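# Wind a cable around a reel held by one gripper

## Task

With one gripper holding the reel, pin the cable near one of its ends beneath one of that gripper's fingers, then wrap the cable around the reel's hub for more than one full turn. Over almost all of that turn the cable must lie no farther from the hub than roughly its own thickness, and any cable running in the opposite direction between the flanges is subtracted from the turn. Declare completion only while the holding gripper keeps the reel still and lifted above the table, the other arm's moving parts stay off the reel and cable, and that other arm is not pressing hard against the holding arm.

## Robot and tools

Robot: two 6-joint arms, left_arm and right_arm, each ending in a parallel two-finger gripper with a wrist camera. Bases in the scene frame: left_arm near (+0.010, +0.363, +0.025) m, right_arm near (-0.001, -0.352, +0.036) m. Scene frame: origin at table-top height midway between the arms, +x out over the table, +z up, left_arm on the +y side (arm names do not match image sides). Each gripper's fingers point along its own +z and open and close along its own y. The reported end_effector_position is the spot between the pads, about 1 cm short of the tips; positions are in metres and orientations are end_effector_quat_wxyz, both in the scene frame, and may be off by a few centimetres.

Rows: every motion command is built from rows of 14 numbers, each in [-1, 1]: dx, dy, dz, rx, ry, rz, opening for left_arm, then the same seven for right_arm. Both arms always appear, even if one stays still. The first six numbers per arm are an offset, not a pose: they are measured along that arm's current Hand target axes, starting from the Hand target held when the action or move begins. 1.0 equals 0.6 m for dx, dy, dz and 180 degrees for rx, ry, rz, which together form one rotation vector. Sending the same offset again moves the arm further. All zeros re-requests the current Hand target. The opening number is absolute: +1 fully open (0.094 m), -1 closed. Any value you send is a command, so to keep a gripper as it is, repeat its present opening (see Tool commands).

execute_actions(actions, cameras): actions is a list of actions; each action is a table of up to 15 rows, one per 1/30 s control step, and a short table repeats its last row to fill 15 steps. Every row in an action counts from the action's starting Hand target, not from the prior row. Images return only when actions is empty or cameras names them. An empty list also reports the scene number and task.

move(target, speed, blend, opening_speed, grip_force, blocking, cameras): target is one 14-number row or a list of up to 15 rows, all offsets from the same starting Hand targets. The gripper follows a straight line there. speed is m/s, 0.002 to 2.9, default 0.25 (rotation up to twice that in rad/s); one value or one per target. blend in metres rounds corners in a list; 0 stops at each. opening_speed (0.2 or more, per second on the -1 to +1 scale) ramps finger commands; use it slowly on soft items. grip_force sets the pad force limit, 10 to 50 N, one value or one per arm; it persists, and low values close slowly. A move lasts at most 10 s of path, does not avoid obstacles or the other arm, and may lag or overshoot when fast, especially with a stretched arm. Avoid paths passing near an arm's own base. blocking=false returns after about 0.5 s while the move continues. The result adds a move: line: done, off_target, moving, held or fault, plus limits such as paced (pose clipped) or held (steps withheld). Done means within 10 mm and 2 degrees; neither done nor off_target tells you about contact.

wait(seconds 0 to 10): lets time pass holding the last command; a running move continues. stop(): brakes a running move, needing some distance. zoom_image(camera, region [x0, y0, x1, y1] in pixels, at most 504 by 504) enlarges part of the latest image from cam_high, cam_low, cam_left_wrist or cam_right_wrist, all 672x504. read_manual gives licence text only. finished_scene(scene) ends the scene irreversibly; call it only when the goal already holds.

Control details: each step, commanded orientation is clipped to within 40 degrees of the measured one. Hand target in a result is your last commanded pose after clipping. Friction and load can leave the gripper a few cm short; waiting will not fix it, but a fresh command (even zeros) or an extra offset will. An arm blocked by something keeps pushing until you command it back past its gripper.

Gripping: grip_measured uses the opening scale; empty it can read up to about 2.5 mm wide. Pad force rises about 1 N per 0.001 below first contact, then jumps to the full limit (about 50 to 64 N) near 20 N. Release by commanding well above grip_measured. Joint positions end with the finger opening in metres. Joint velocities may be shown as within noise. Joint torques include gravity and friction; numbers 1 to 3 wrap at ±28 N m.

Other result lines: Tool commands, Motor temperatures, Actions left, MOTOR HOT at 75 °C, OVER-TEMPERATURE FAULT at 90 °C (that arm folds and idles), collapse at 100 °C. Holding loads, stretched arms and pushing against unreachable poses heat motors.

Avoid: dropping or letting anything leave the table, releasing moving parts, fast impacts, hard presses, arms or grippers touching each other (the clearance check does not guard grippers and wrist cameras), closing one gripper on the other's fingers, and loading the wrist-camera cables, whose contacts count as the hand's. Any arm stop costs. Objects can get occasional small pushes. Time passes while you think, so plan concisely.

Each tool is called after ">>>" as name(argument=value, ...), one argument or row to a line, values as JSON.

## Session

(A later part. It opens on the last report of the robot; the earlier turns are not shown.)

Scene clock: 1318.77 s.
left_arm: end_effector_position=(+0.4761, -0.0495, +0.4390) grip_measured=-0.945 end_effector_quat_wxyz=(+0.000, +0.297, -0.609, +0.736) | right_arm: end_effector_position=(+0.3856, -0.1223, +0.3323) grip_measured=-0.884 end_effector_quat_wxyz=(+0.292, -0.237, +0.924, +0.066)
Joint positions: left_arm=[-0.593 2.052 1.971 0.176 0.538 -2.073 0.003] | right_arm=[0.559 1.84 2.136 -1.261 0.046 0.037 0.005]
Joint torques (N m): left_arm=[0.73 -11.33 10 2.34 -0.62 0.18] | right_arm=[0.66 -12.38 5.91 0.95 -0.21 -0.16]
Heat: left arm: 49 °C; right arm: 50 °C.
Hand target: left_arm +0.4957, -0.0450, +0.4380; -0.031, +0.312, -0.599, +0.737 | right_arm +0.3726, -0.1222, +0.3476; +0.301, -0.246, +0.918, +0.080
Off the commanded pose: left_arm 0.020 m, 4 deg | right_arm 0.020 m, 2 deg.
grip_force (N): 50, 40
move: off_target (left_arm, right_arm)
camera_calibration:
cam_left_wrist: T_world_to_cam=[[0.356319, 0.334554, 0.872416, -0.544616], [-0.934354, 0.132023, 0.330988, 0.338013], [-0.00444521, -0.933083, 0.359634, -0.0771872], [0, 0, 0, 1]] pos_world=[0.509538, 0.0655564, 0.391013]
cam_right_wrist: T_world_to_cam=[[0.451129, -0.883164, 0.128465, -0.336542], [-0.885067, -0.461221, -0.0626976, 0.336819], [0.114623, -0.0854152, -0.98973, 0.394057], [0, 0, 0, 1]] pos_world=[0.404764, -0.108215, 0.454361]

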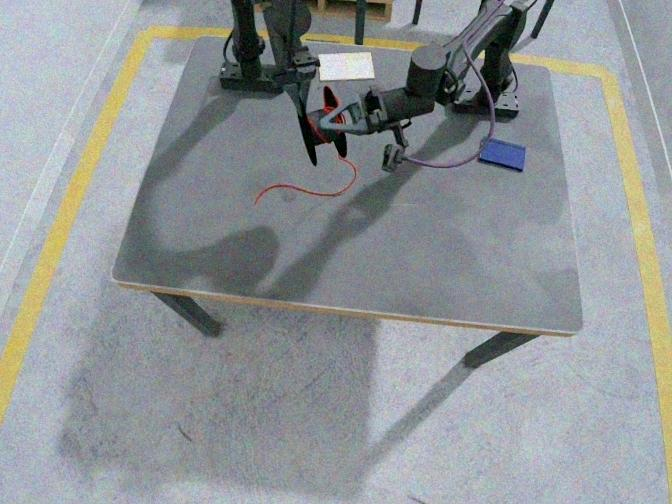

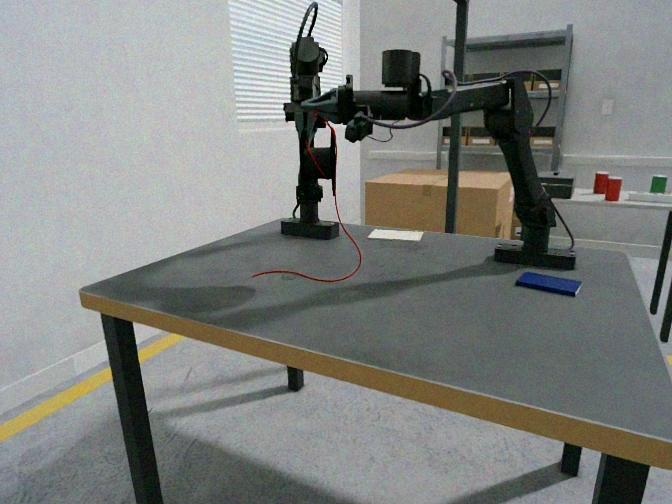

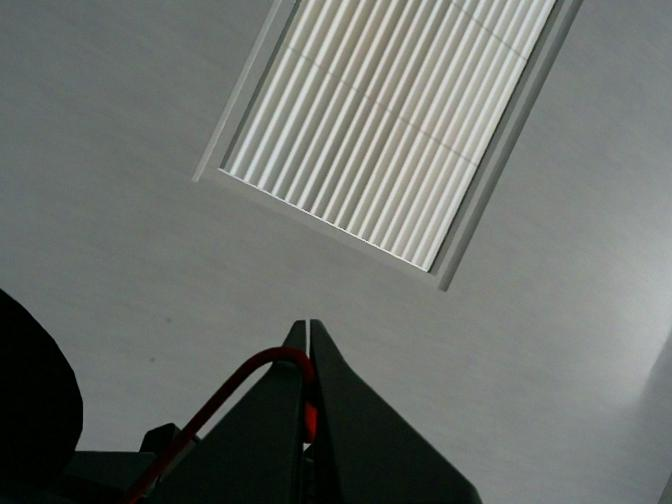

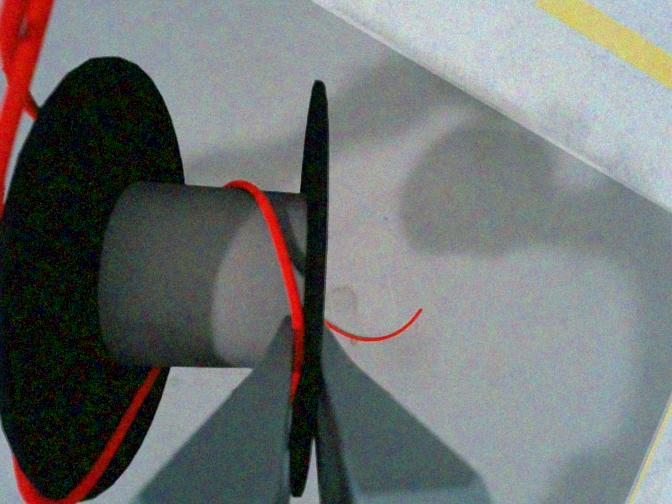

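>>> move(
  target=[
    [0.0355,0.0018,-0.1155,0,0,0,-1.0, 0,0,0,0,0,0,-1.0],
    [0.2133,0.0055,-0.1332,0,0,0,-1.0, 0,0,0,0,0,0,-1.0],
    [0.2763,-0.011,-0.1295,0,0,0,-1.0, 0,0,0,0,0,0,-1.0],
  ],
  blend=[0.015,0.02,0],
  speed=0.08,
  cameras=["all"],
)

>>> zoom_image(
  camera="cam_high",
  region=[260, 60, 420, 220],
)

>>> zoom_image(
  camera="cam_low",
  region=[260, 70, 440, 270],
)

Scene clock: 1366.30 s.
left_arm: end_effector_position=(+0.3308, -0.0519, +0.4919) grip_measured=-0.945 end_effector_quat_wxyz=(-0.021, +0.317, -0.604, +0.731) | right_arm: end_effector_position=(+0.3774, -0.1247, +0.3268) grip_measured=-0.884 end_effector_quat_wxyz=(+0.272, -0.243, +0.929, +0.065)
Joint positions: left_arm=[-0.856 1.624 1.655 0.039 0.22 -2.04 0.003] | right_arm=[0.559 1.84 2.136 -1.3 0.034 0.032 0.005]
Joint torques (N m): left_arm=[-0.29 -10.88 9.37 2.22 -0.16 0.12] | right_arm=[0.38 -12.59 5.93 1.24 -0.05 -0.08]
Heat: left arm: 51 °C; right arm: 48 °C.
Hand target: left_arm +0.3261, -0.0457, +0.5073; -0.031, +0.312, -0.599, +0.737 | right_arm +0.3726, -0.1222, +0.3477; +0.301, -0.246, +0.918, +0.080
Off the commanded pose: left_arm 0.017 m, 2 deg | right_arm 0.022 m, 4 deg.
grip_force (N): 50, 40
move: off_target (left_arm, right_arm); blend cut to 0.0196 m at target 2
camera_calibration:
cam_left_wrist: T_world_to_cam=[[0.342862, 0.344327, 0.874005, -0.533937], [-0.938004, 0.0750549, 0.3384, 0.179547], [0.0509217, -0.935845, 0.348713, -0.11224], [0, 0, 0, 1]] pos_world=[0.357198, 0.0653339, 0.445044]
cam_right_wrist: T_world_to_cam=[[0.466049, -0.875974, 0.124371, -0.33774], [-0.881278, -0.472063, -0.0224776, 0.3122], [0.0784009, -0.0991302, -0.991981, 0.402022], [0, 0, 0, 1]] pos_world=[0.401019, -0.108621, 0.447821]

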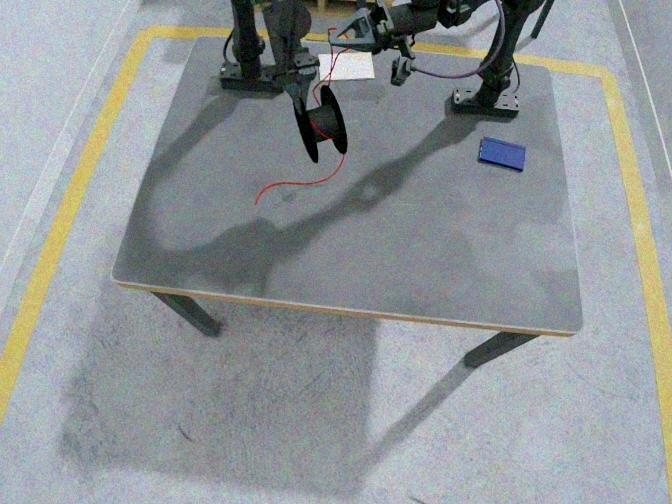

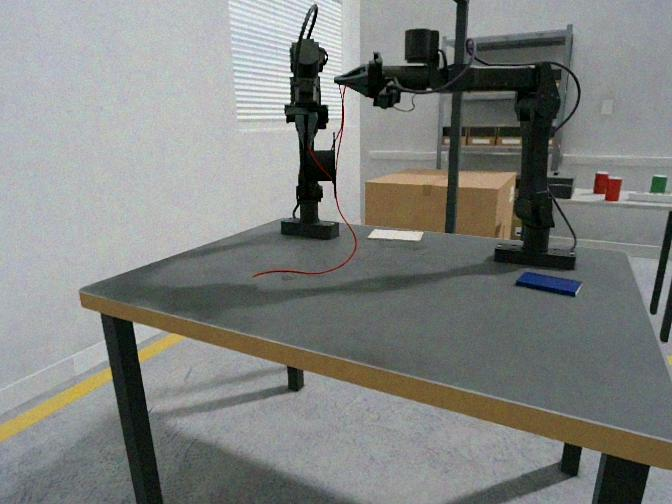

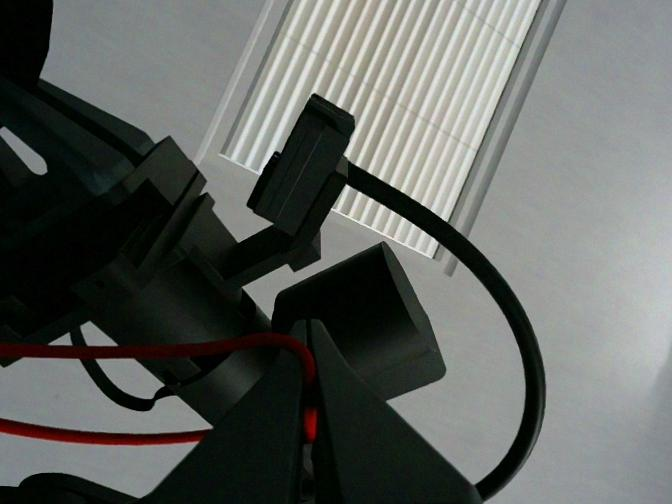

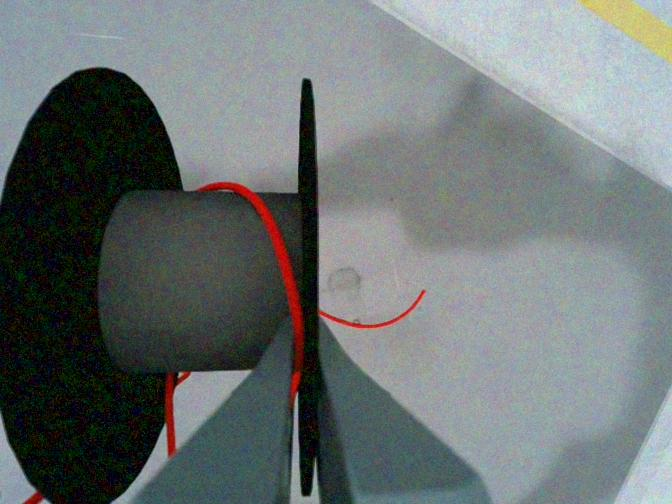

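Scaled by 3.150 from the camera's 672x504 image, which has a finer 960x720 frame.

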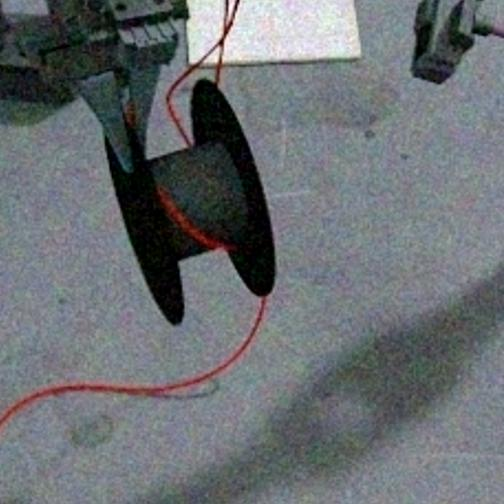

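Scaled by 2.520 from the camera's 672x504 image, which has a finer 960x720 frame.

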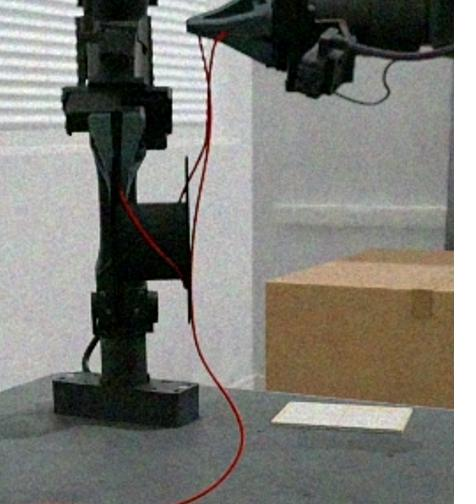

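>>> execute_actions(
  actions=[],
  cameras=["cam_high","cam_right_wrist","cam_low"],
)

Scene clock: 1389.67 s.
left_arm: end_effector_position=(+0.3309, -0.0519, +0.4918) grip_measured=-0.945 end_effector_quat_wxyz=(-0.021, +0.317, -0.604, +0.731) | right_arm: end_effector_position=(+0.3774, -0.1247, +0.3268) grip_measured=-0.884 end_effector_quat_wxyz=(+0.272, -0.243, +0.929, +0.065)
Joint positions: left_arm=[-0.856 1.624 1.655 0.039 0.22 -2.04 0.003] | right_arm=[0.559 1.84 2.136 -1.3 0.034 0.032 0.005]
Joint velocities: within noise
Joint torques (N m): left_arm=[-0.35 -10.82 9.42 2.21 -0.18 0.12] | right_arm=[0.28 -12.4 5.94 1.24 -0.1 -0.09]
Motor temperatures (°C): left_arm=[29 43 45 51 28 27 31] | right_arm=[27 42 46 48 29 28 30]
Heat: left arm: 51 °C; right arm: 48 °C.
Hand target: left_arm +0.3261, -0.0457, +0.5073; -0.031, +0.312, -0.599, +0.737 | right_arm +0.3726, -0.1222, +0.3477; +0.301, -0.246, +0.918, +0.080
Tool commands: left_gripper/opening=-1.0 right_gripper/opening=-1.0
Off the commanded pose: left_arm 0.017 m, 2 deg | right_arm 0.022 m, 4 deg.
grip_force (N): 50, 40
camera_calibration:
cam_right_wrist: T_world_to_cam=[[0.466049, -0.875974, 0.124371, -0.33774], [-0.881278, -0.472063, -0.0224776, 0.3122], [0.0784009, -0.0991302, -0.991981, 0.402022], [0, 0, 0, 1]] pos_world=[0.401019, -0.108621, 0.447821]
Images, in order (width x height): cam_high 672x504, cam_low 672x504, cam_right_wrist 672x504.

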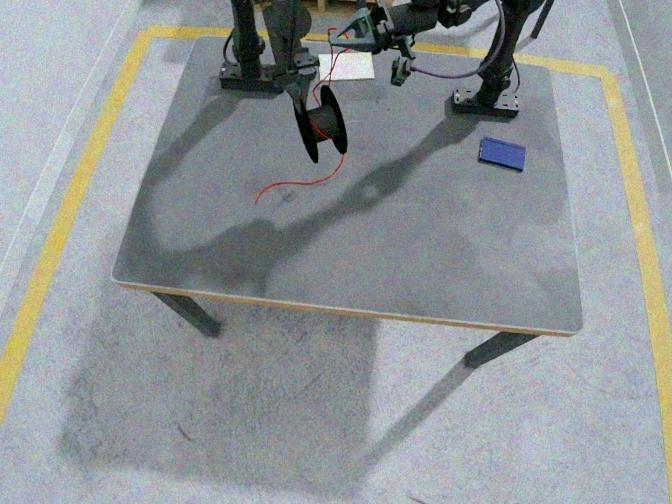

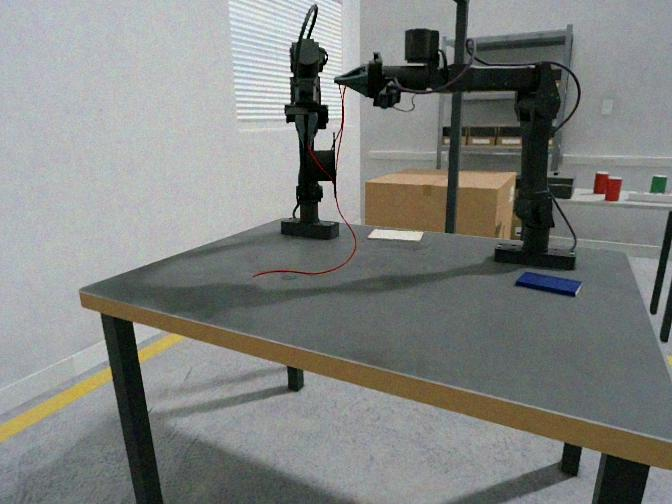

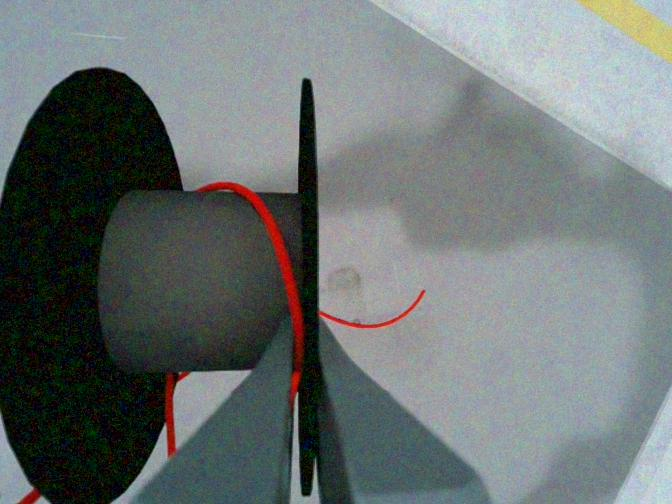

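>>> zoom_image(
  camera="cam_high",
  region=[250, 10, 390, 220],
)

>>> zoom_image(
  camera="cam_low",
  region=[260, 50, 400, 300],
)

Scaled by 2.400 from the camera's 672x504 image, which has a finer 960x720 frame.

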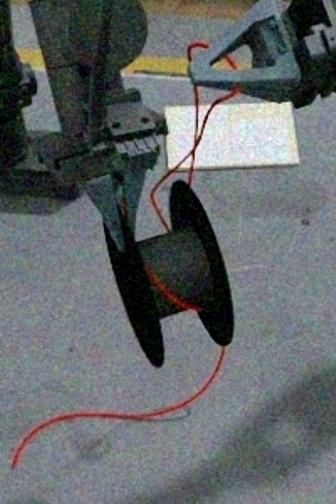

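Scaled by 2.016 from the camera's 672x504 image, which has a finer 960x720 frame.

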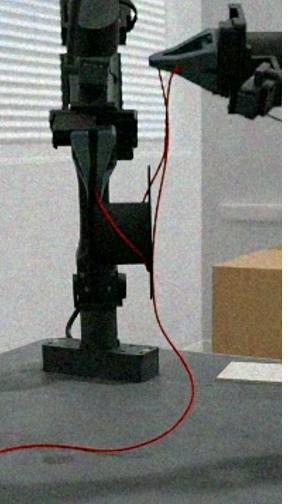

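>>> move(
  target=[-0.1168,-0.0498,0.0107,0,0,0,-1,0,0,0,0,0,0,-1],
  speed=0.12,
  cameras=["cam_high","cam_right_wrist","cam_low"],
)

>>> zoom_image(
  camera="cam_high",
  region=[250, 10, 390, 220],
)

Scene clock: 1448.17 s.
left_arm: end_effector_position=(+0.3927, -0.0124, +0.5036) grip_measured=-0.945 end_effector_quat_wxyz=(-0.032, +0.311, -0.598, +0.738) | right_arm: end_effector_position=(+0.3773, -0.1246, +0.3267) grip_measured=-0.884 end_effector_quat_wxyz=(+0.272, -0.243, +0.929, +0.065)
Joint positions: left_arm=[-0.662 1.705 1.767 0.036 0.401 -2.045 0.003] | right_arm=[0.559 1.84 2.136 -1.3 0.033 0.032 0.005]
Joint torques (N m): left_arm=[0.23 -8.76 9.5 2.26 0.02 0] | right_arm=[0.49 -12.27 5.86 1.23 -0.08 -0.08]
Heat: left arm: 52 °C; right arm: 47 °C.
Hand target: left_arm +0.3955, -0.0134, +0.5051; -0.031, +0.312, -0.599, +0.737 | right_arm +0.3726, -0.1222, +0.3477; +0.301, -0.246, +0.918, +0.080
Off the commanded pose: left_arm 0.003 m, 0 deg | right_arm 0.022 m, 4 deg.
grip_force (N): 50, 40
move: off_target (right_arm)
camera_calibration:
cam_right_wrist: T_world_to_cam=[[0.466414, -0.875874, 0.123706, -0.337441], [-0.881112, -0.472375, -0.0224525, 0.312047], [0.0781011, -0.0985264, -0.992065, 0.402262], [0, 0, 0, 1]] pos_world=[0.400919, -0.108519, 0.44782]
Images, in order (width x height): cam_high 672x504, cam_low 672x504, cam_right_wrist 672x504.

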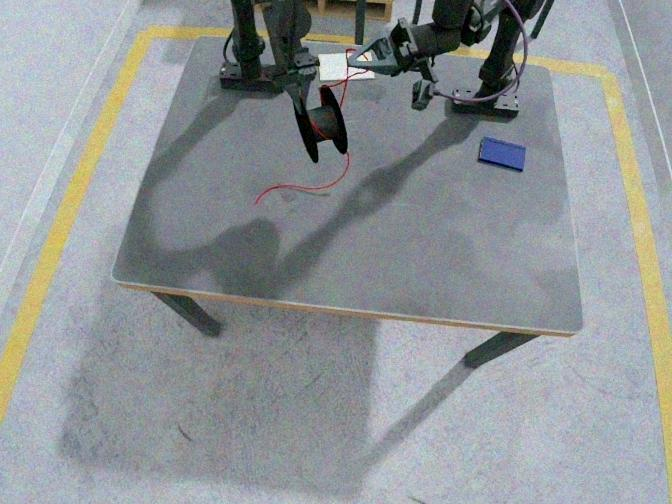

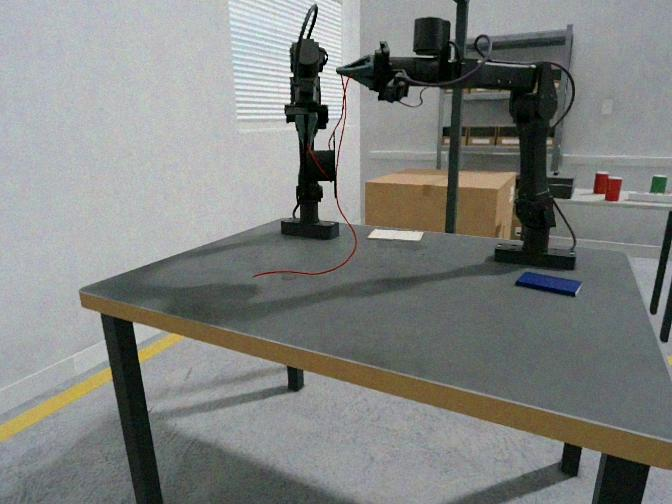

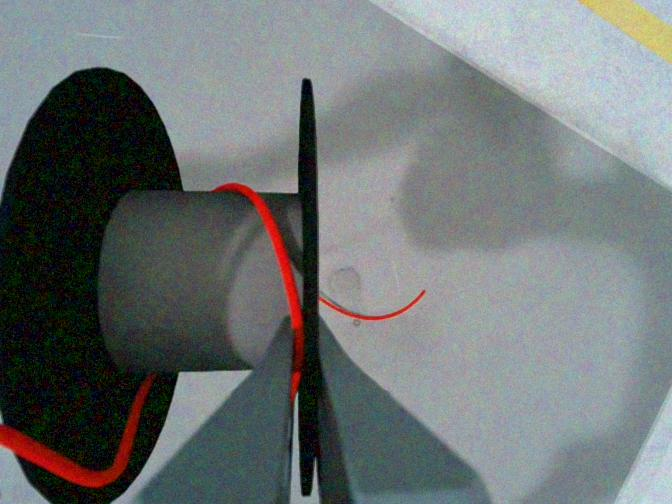

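Scaled by 2.400 from the camera's 672x504 image, which has a finer 960x720 frame.

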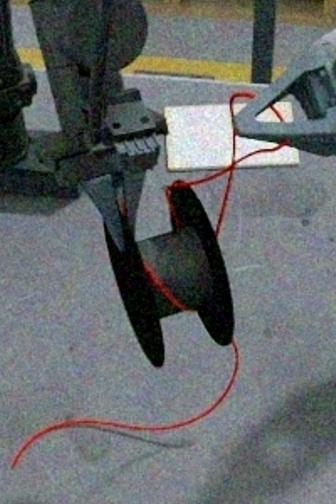

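>>> move(
  target=[-0.043,0.0018,0.062,0,0,0,-1,0,0,0,0,0,0,-1],
  speed=0.1,
  cameras=["cam_high","cam_right_wrist","cam_low"],
)

>>> zoom_image(
  camera="cam_high",
  region=[250, 10, 390, 220],
)

>>> zoom_image(
  camera="cam_low",
  region=[260, 50, 400, 300],
)

Scene clock: 1473.13 s.
left_arm: end_effector_position=(+0.4291, -0.0358, +0.4971) grip_measured=-0.945 end_effector_quat_wxyz=(-0.031, +0.308, -0.598, +0.739) | right_arm: end_effector_position=(+0.3773, -0.1246, +0.3267) grip_measured=-0.884 end_effector_quat_wxyz=(+0.272, -0.243, +0.929, +0.065)
Joint positions: left_arm=[-0.652 1.877 1.951 0.029 0.416 -2.047 0.003] | right_arm=[0.559 1.84 2.136 -1.3 0.033 0.032 0.005]
Joint torques (N m): left_arm=[0.55 -10.44 9.37 2.21 0.02 -0.01] | right_arm=[0.44 -12.48 5.93 1.21 -0.12 -0.05]
Heat: left arm: 52 °C; right arm: 47 °C.
Hand target: left_arm +0.4343, -0.0351, +0.4964; -0.031, +0.312, -0.599, +0.737 | right_arm +0.3726, -0.1222, +0.3477; +0.301, -0.246, +0.918, +0.080
Off the commanded pose: left_arm 0.005 m, 1 deg | right_arm 0.022 m, 4 deg.
grip_force (N): 50, 40
move: off_target (right_arm)
camera_calibration:
cam_right_wrist: T_world_to_cam=[[0.466414, -0.875874, 0.123706, -0.337441], [-0.881112, -0.472375, -0.0224525, 0.312047], [0.0781011, -0.0985264, -0.992065, 0.402262], [0, 0, 0, 1]] pos_world=[0.400919, -0.108519, 0.44782]
Images, in order (width x height): cam_high 672x504, cam_low 672x504, cam_right_wrist 672x504.

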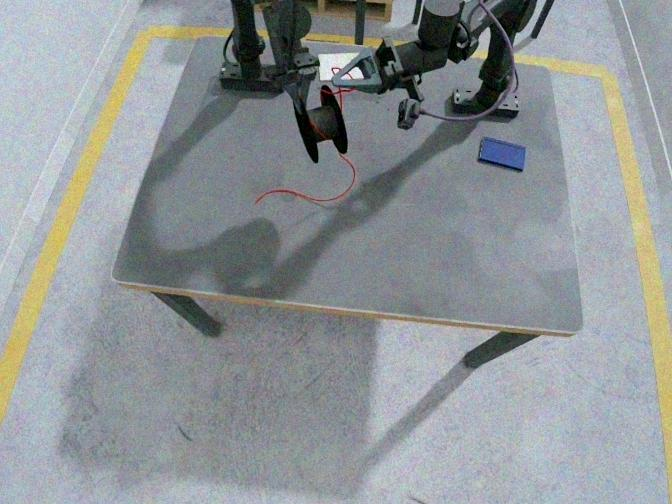

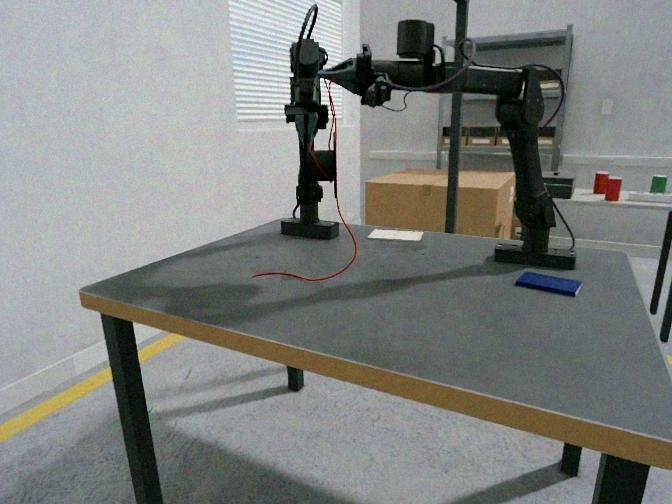

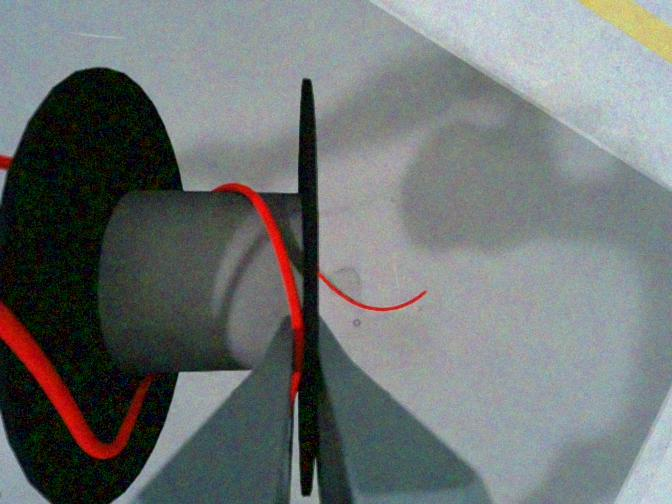

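Scaled by 2.400 from the camera's 672x504 image, which has a finer 960x720 frame.

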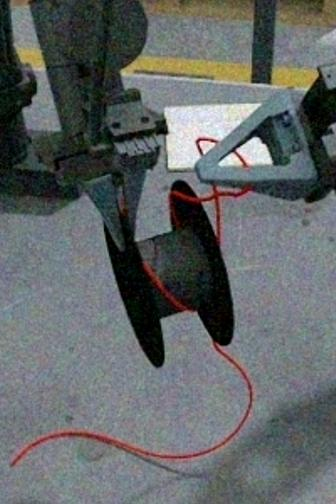

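Scaled by 2.016 from the camera's 672x504 image, which has a finer 960x720 frame.

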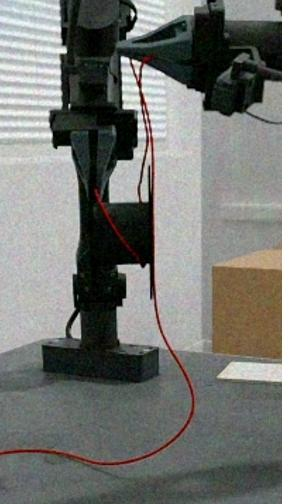

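>>> move(
  target=[
    [-0.0595,0.0288,0.0123,0,0,0,-1,0,0,0,0,0,0,-1],
    [-0.0775,0.0675,0.0788,0,0,0,-1,0,0,0,0,0,0,-1],
  ],
  speed=0.1,
  blend=[0.01,0],
  cameras=["cam_high","cam_right_wrist","cam_low"],
)

>>> zoom_image(
  camera="cam_high",
  region=[250, 10, 390, 220],
)

>>> zoom_image(
  camera="cam_low",
  region=[260, 50, 400, 300],
)

Scene clock: 1513.43 s.
left_arm: end_effector_position=(+0.4772, -0.0642, +0.4465) grip_measured=-0.945 end_effector_quat_wxyz=(-0.027, +0.309, -0.601, +0.737) | right_arm: end_effector_position=(+0.3773, -0.1246, +0.3267) grip_measured=-0.884 end_effector_quat_wxyz=(+0.272, -0.243, +0.929, +0.065)
Joint positions: left_arm=[-0.638 2.078 2.036 0.139 0.436 -2.05 0.003] | right_arm=[0.559 1.84 2.136 -1.3 0.033 0.032 0.005]
Joint torques (N m): left_arm=[-0.29 -12.07 9.47 2.3 -0.18 0.01] | right_arm=[0.43 -12.44 6.04 1.27 -0.12 -0.04]
Heat: left arm: 49 °C; right arm: 46 °C.
Hand target: left_arm +0.4820, -0.0676, +0.4444; -0.031, +0.312, -0.599, +0.737 | right_arm +0.3726, -0.1222, +0.3477; +0.301, -0.246, +0.918, +0.080
Off the commanded pose: left_arm 0.006 m, 1 deg | right_arm 0.022 m, 4 deg.
grip_force (N): 50, 40
move: off_target (right_arm)
camera_calibration:
cam_right_wrist: T_world_to_cam=[[0.466414, -0.875874, 0.123706, -0.337441], [-0.881112, -0.472375, -0.0224525, 0.312047], [0.0781011, -0.0985264, -0.992065, 0.402262], [0, 0, 0, 1]] pos_world=[0.400919, -0.108519, 0.44782]
Images, in order (width x height): cam_high 672x504, cam_low 672x504, cam_right_wrist 672x504.

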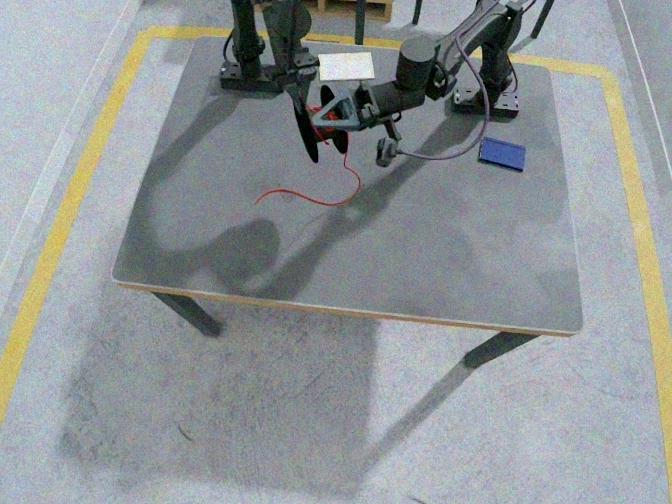

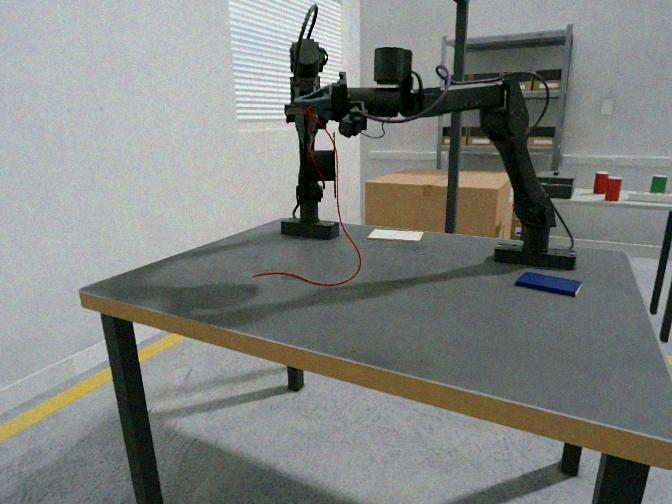

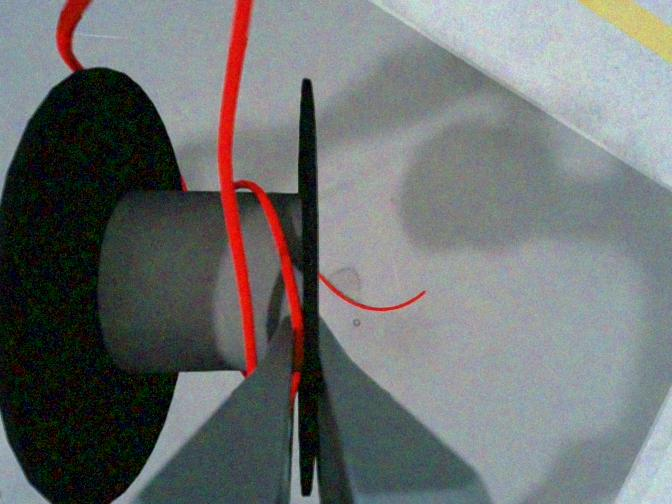

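Scaled by 2.400 from the camera's 672x504 image, which has a finer 960x720 frame.

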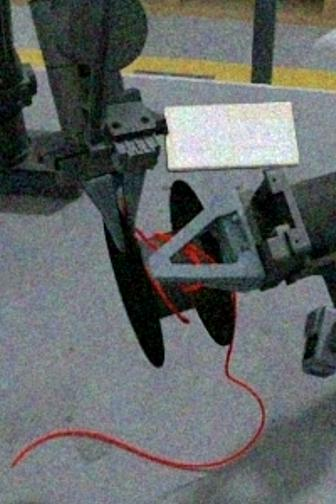

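Scaled by 2.016 from the camera's 672x504 image, which has a finer 960x720 frame.

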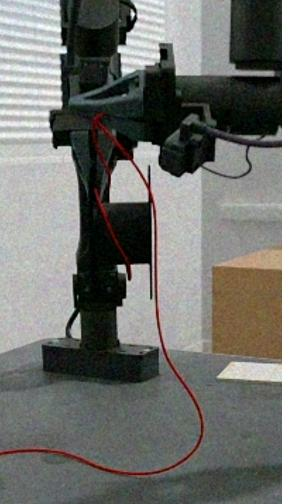

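>>> move(
  target=[
    [-0.0977,-0.0103,-0.048,0,0,0,-1,0,0,0,0,0,0,-1],
    [-0.2167,0.1265,-0.0632,0,0,0,-1,0,0,0,0,0,0,-1],
  ],
  speed=0.12,
  blend=[0.02,0],
  cameras=["cam_high","cam_right_wrist","cam_low"],
)

>>> zoom_image(
  camera="cam_high",
  region=[250, 10, 390, 220],
)

>>> zoom_image(
  camera="cam_low",
  region=[260, 50, 400, 300],
)

Scene clock: 1532.57 s.
left_arm: end_effector_position=(+0.5280, -0.0108, +0.3404) grip_measured=-0.945 end_effector_quat_wxyz=(-0.025, +0.286, -0.598, +0.748) | right_arm: end_effector_position=(+0.3786, -0.1238, +0.3277) grip_measured=-0.884 end_effector_quat_wxyz=(+0.275, -0.243, +0.928, +0.066)
Joint positions: left_arm=[-0.477 2.171 1.719 0.601 0.625 -2.072 0.003] | right_arm=[0.559 1.84 2.136 -1.294 0.033 0.032 0.005]
Joint torques (N m): left_arm=[1.54 -12.59 6.2 2.22 -0.27 0.02] | right_arm=[0.36 -12.56 5.98 1.19 -0.11 -0.11]
Heat: left arm: 49 °C; right arm: 46 °C.
Hand target: left_arm +0.5426, -0.0016, +0.3178; -0.031, +0.312, -0.599, +0.737 | right_arm +0.3725, -0.1222, +0.3476; +0.301, -0.246, +0.918, +0.080
Off the commanded pose: left_arm 0.029 m, 3 deg | right_arm 0.021 m, 4 deg.
grip_force (N): 50, 40
move: off_target (left_arm, right_arm)
camera_calibration:
cam_right_wrist: T_world_to_cam=[[0.465731, -0.876288, 0.12334, -0.337201], [-0.88094, -0.472322, -0.0292591, 0.315745], [0.0838955, -0.0950282, -0.991933, 0.401333], [0, 0, 0, 1]] pos_world=[0.401528, -0.108214, 0.448925]
Images, in order (width x height): cam_high 672x504, cam_low 672x504, cam_right_wrist 672x504.

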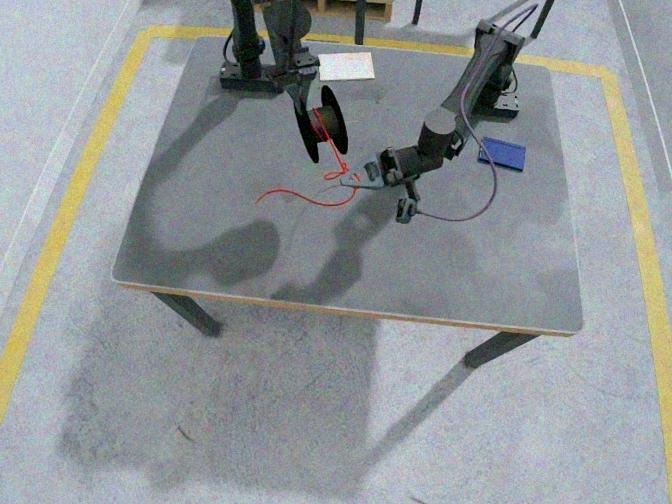

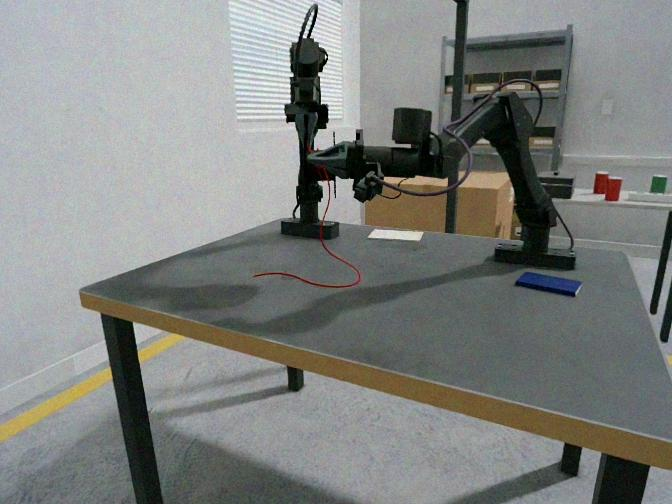

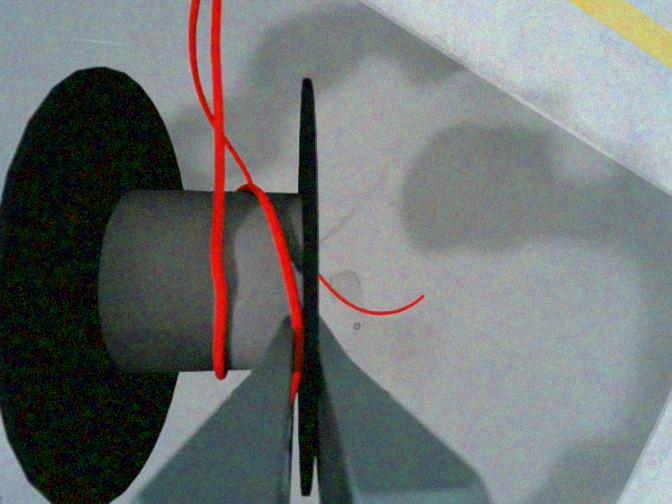

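Scaled by 2.400 from the camera's 672x504 image, which has a finer 960x720 frame.

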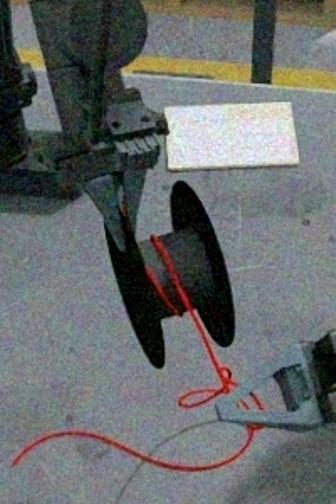

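Scaled by 2.016 from the camera's 672x504 image, which has a finer 960x720 frame.

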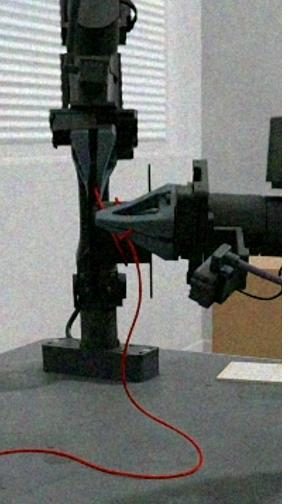

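>>> move(
  target=[0.0065,0.1637,-0.0195,0,0,0,-1,0,0,0,0,0,0,-1],
  speed=0.12,
  cameras=["cam_high","cam_right_wrist","cam_low"],
)

>>> zoom_image(
  camera="cam_high",
  region=[250, 10, 390, 220],
)

>>> zoom_image(
  camera="cam_low",
  region=[260, 50, 400, 300],
)

Scene clock: 1555.53 s.
left_arm: end_effector_position=(+0.4943, -0.0232, +0.2571) grip_measured=-0.945 end_effector_quat_wxyz=(-0.028, +0.289, -0.591, +0.752) | right_arm: end_effector_position=(+0.3775, -0.1245, +0.3251) grip_measured=-0.884 end_effector_quat_wxyz=(+0.271, -0.243, +0.929, +0.065)
Joint positions: left_arm=[-0.538 2.208 1.409 0.956 0.553 -2.072 0.003] | right_arm=[0.559 1.84 2.131 -1.297 0.033 0.032 0.005]
Joint torques (N m): left_arm=[0.2 -11.62 5.29 2.21 -0.28 0.11] | right_arm=[0.43 -12.57 6.35 1.24 -0.07 -0.1]
Heat: left arm: 51 °C; right arm: 47 °C.
Hand target: left_arm +0.5014, -0.0207, +0.2299; -0.031, +0.312, -0.599, +0.737 | right_arm +0.3725, -0.1222, +0.3476; +0.301, -0.246, +0.918, +0.080
Off the commanded pose: left_arm 0.028 m, 3 deg | right_arm 0.023 m, 4 deg.
grip_force (N): 50, 40
move: off_target (left_arm, right_arm)
camera_calibration:
cam_right_wrist: T_world_to_cam=[[0.466771, -0.875655, 0.123911, -0.3375], [-0.881115, -0.472487, -0.0198235, 0.311357], [0.0759049, -0.0999268, -0.992095, 0.401298], [0, 0, 0, 1]] pos_world=[0.401416, -0.108321, 0.446118]
Images, in order (width x height): cam_high 672x504, cam_low 672x504, cam_right_wrist 672x504.

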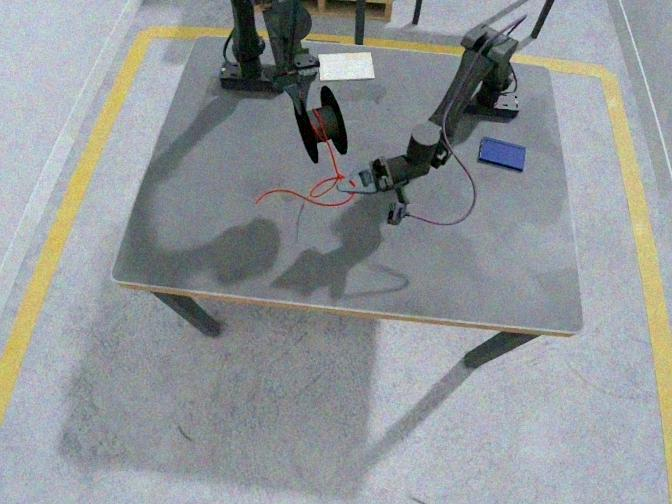

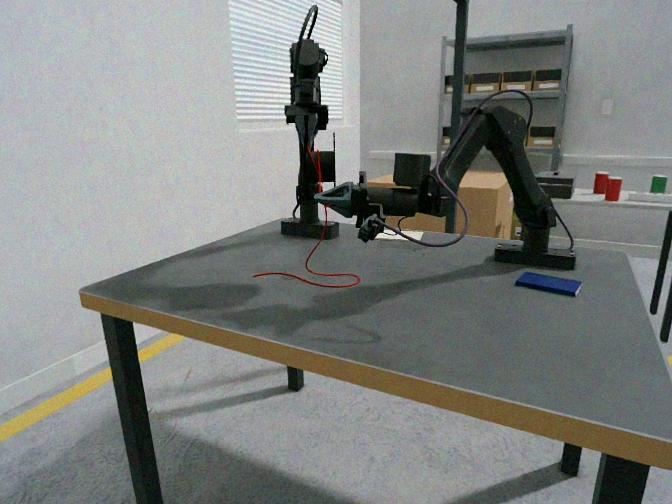

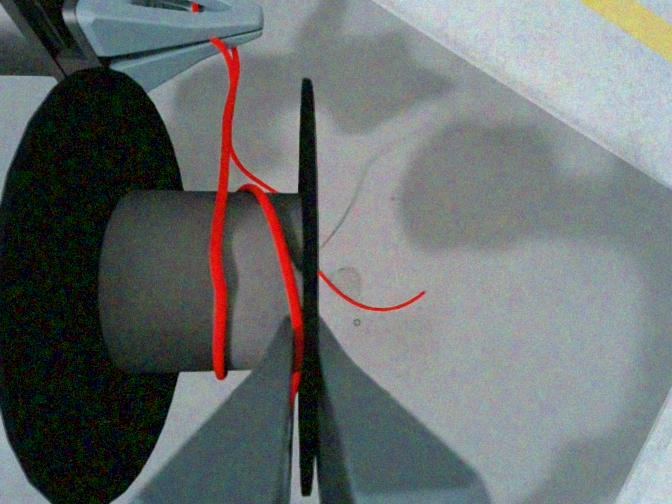

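Scaled by 2.400 from the camera's 672x504 image, which has a finer 960x720 frame.

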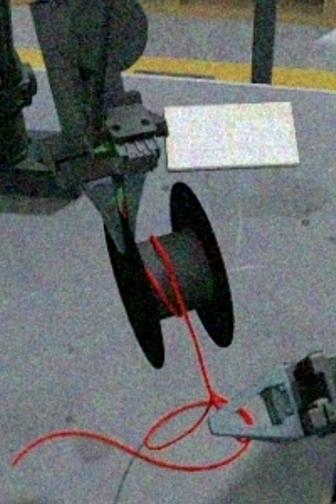

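Scaled by 2.016 from the camera's 672x504 image, which has a finer 960x720 frame.

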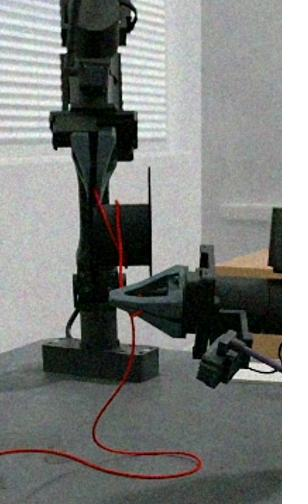

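>>> zoom_image(
  camera="cam_right_wrist",
  region=[90, 0, 350, 500],
)

>>> zoom_image(
  camera="cam_high",
  region=[280, 80, 370, 215],
)

>>> zoom_image(
  camera="cam_low",
  region=[290, 110, 370, 220],
)

Scaled by 1.008 from the camera's 672x504 image, which has a finer 960x720 frame.

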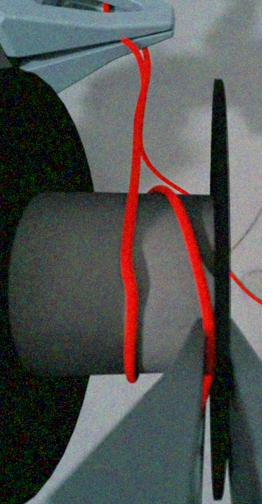

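Scaled by 3.733 from the camera's 672x504 image, which has a finer 960x720 frame.

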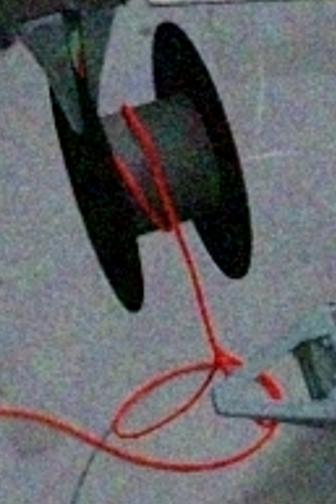

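Scaled by 4.582 from the camera's 672x504 image, which has a finer 960x720 frame.

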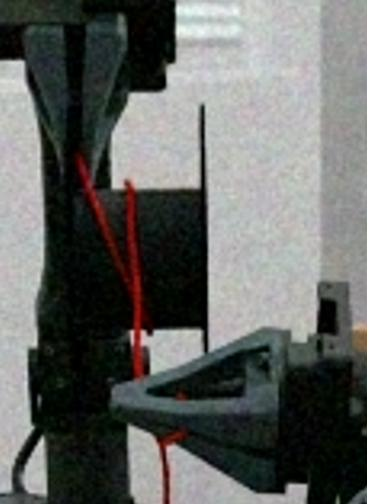

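>>> move(
  target=[
    [0.015,-0.018,0.001,0,0,0,-1,0,0,0,0,0,0,-1],
    [0.015,-0.018,0.001,0,0,0,-0.6,0,0,0,0,0,0,-1],
  ],
  speed=0.08,
  opening_speed=0.4,
  cameras=["cam_high","cam_right_wrist","cam_low"],
)

>>> zoom_image(
  camera="cam_high",
  region=[280, 80, 370, 215],
)

>>> zoom_image(
  camera="cam_low",
  region=[290, 110, 370, 220],
)

Scene clock: 1596.97 s.
left_arm: end_effector_position=(+0.4969, -0.0225, +0.2522) grip_measured=-0.602 end_effector_quat_wxyz=(-0.028, +0.300, -0.593, +0.746) | right_arm: end_effector_position=(+0.3771, -0.1247, +0.3249) grip_measured=-0.884 end_effector_quat_wxyz=(+0.270, -0.243, +0.929, +0.065)
Joint positions: left_arm=[-0.538 2.208 1.409 0.934 0.541 -2.072 0.019] | right_arm=[0.559 1.84 2.131 -1.299 0.033 0.032 0.005]
Joint torques (N m): left_arm=[-0.16 -14.32 5.9 2.08 -0.22 0.12] | right_arm=[0.5 -12.6 6.3 1.24 -0.08 -0.08]
Heat: left arm: 52 °C; right arm: 46 °C.
Hand target: left_arm +0.4980, -0.0220, +0.2435; -0.031, +0.312, -0.599, +0.737 | right_arm +0.3726, -0.1222, +0.3476; +0.301, -0.246, +0.918, +0.080
Off the commanded pose: left_arm 0.009 m, 2 deg | right_arm 0.023 m, 4 deg.
grip_force (N): 50, 40
move: off_target (right_arm); target 2's new opening was sent with left_arm's hand 0.013 m and 3 deg from that target
camera_calibration:
cam_right_wrist: T_world_to_cam=[[0.466928, -0.875553, 0.124042, -0.33748], [-0.881168, -0.472463, -0.0179337, 0.310353], [0.0743069, -0.100928, -0.992115, 0.401555], [0, 0, 0, 1]] pos_world=[0.401213, -0.108323, 0.445816]
Images, in order (width x height): cam_high 672x504, cam_low 672x504, cam_right_wrist 672x504.

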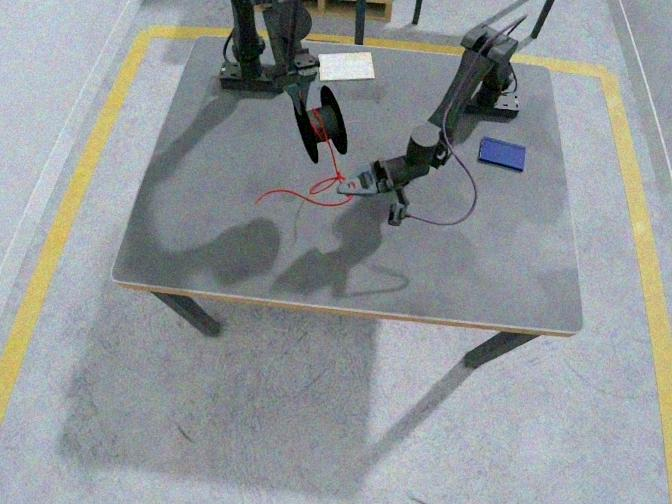

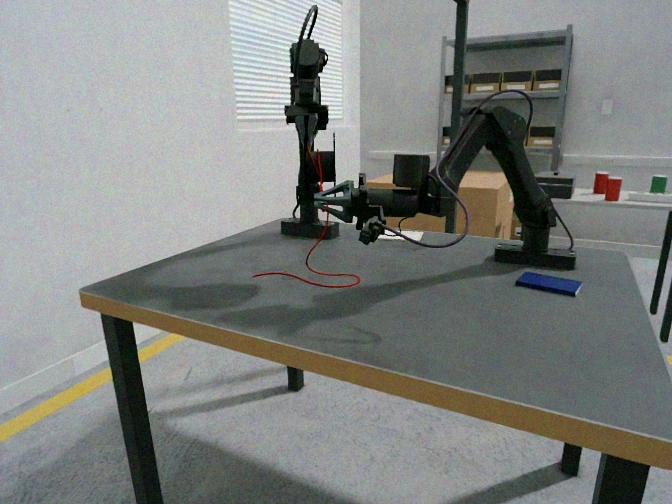

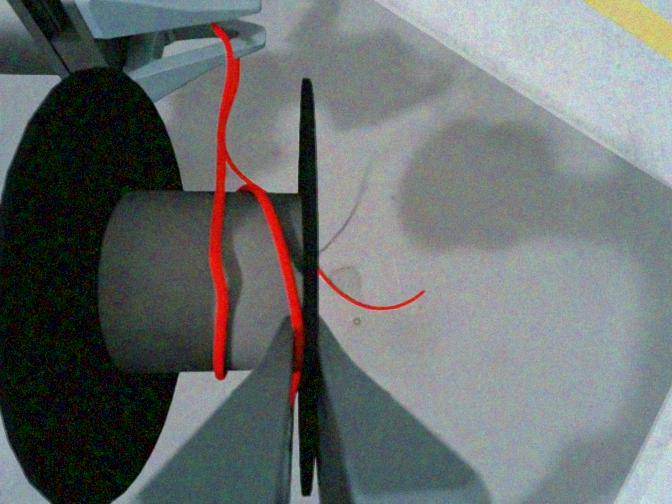

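Scaled by 3.733 from the camera's 672x504 image, which has a finer 960x720 frame.

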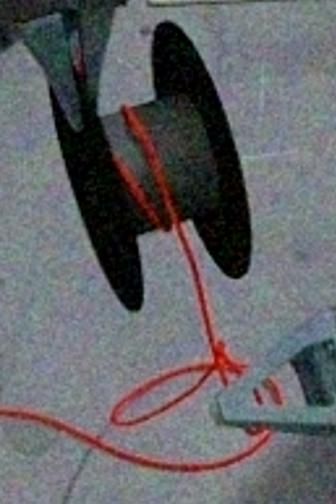

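Scaled by 4.582 from the camera's 672x504 image, which has a finer 960x720 frame.

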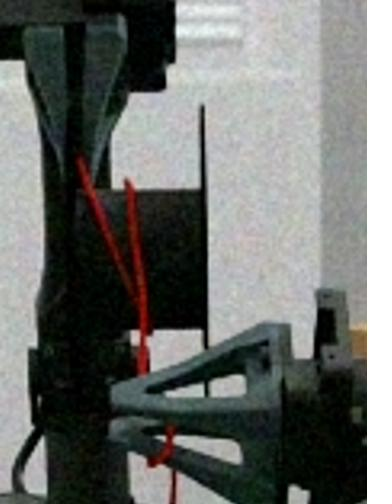

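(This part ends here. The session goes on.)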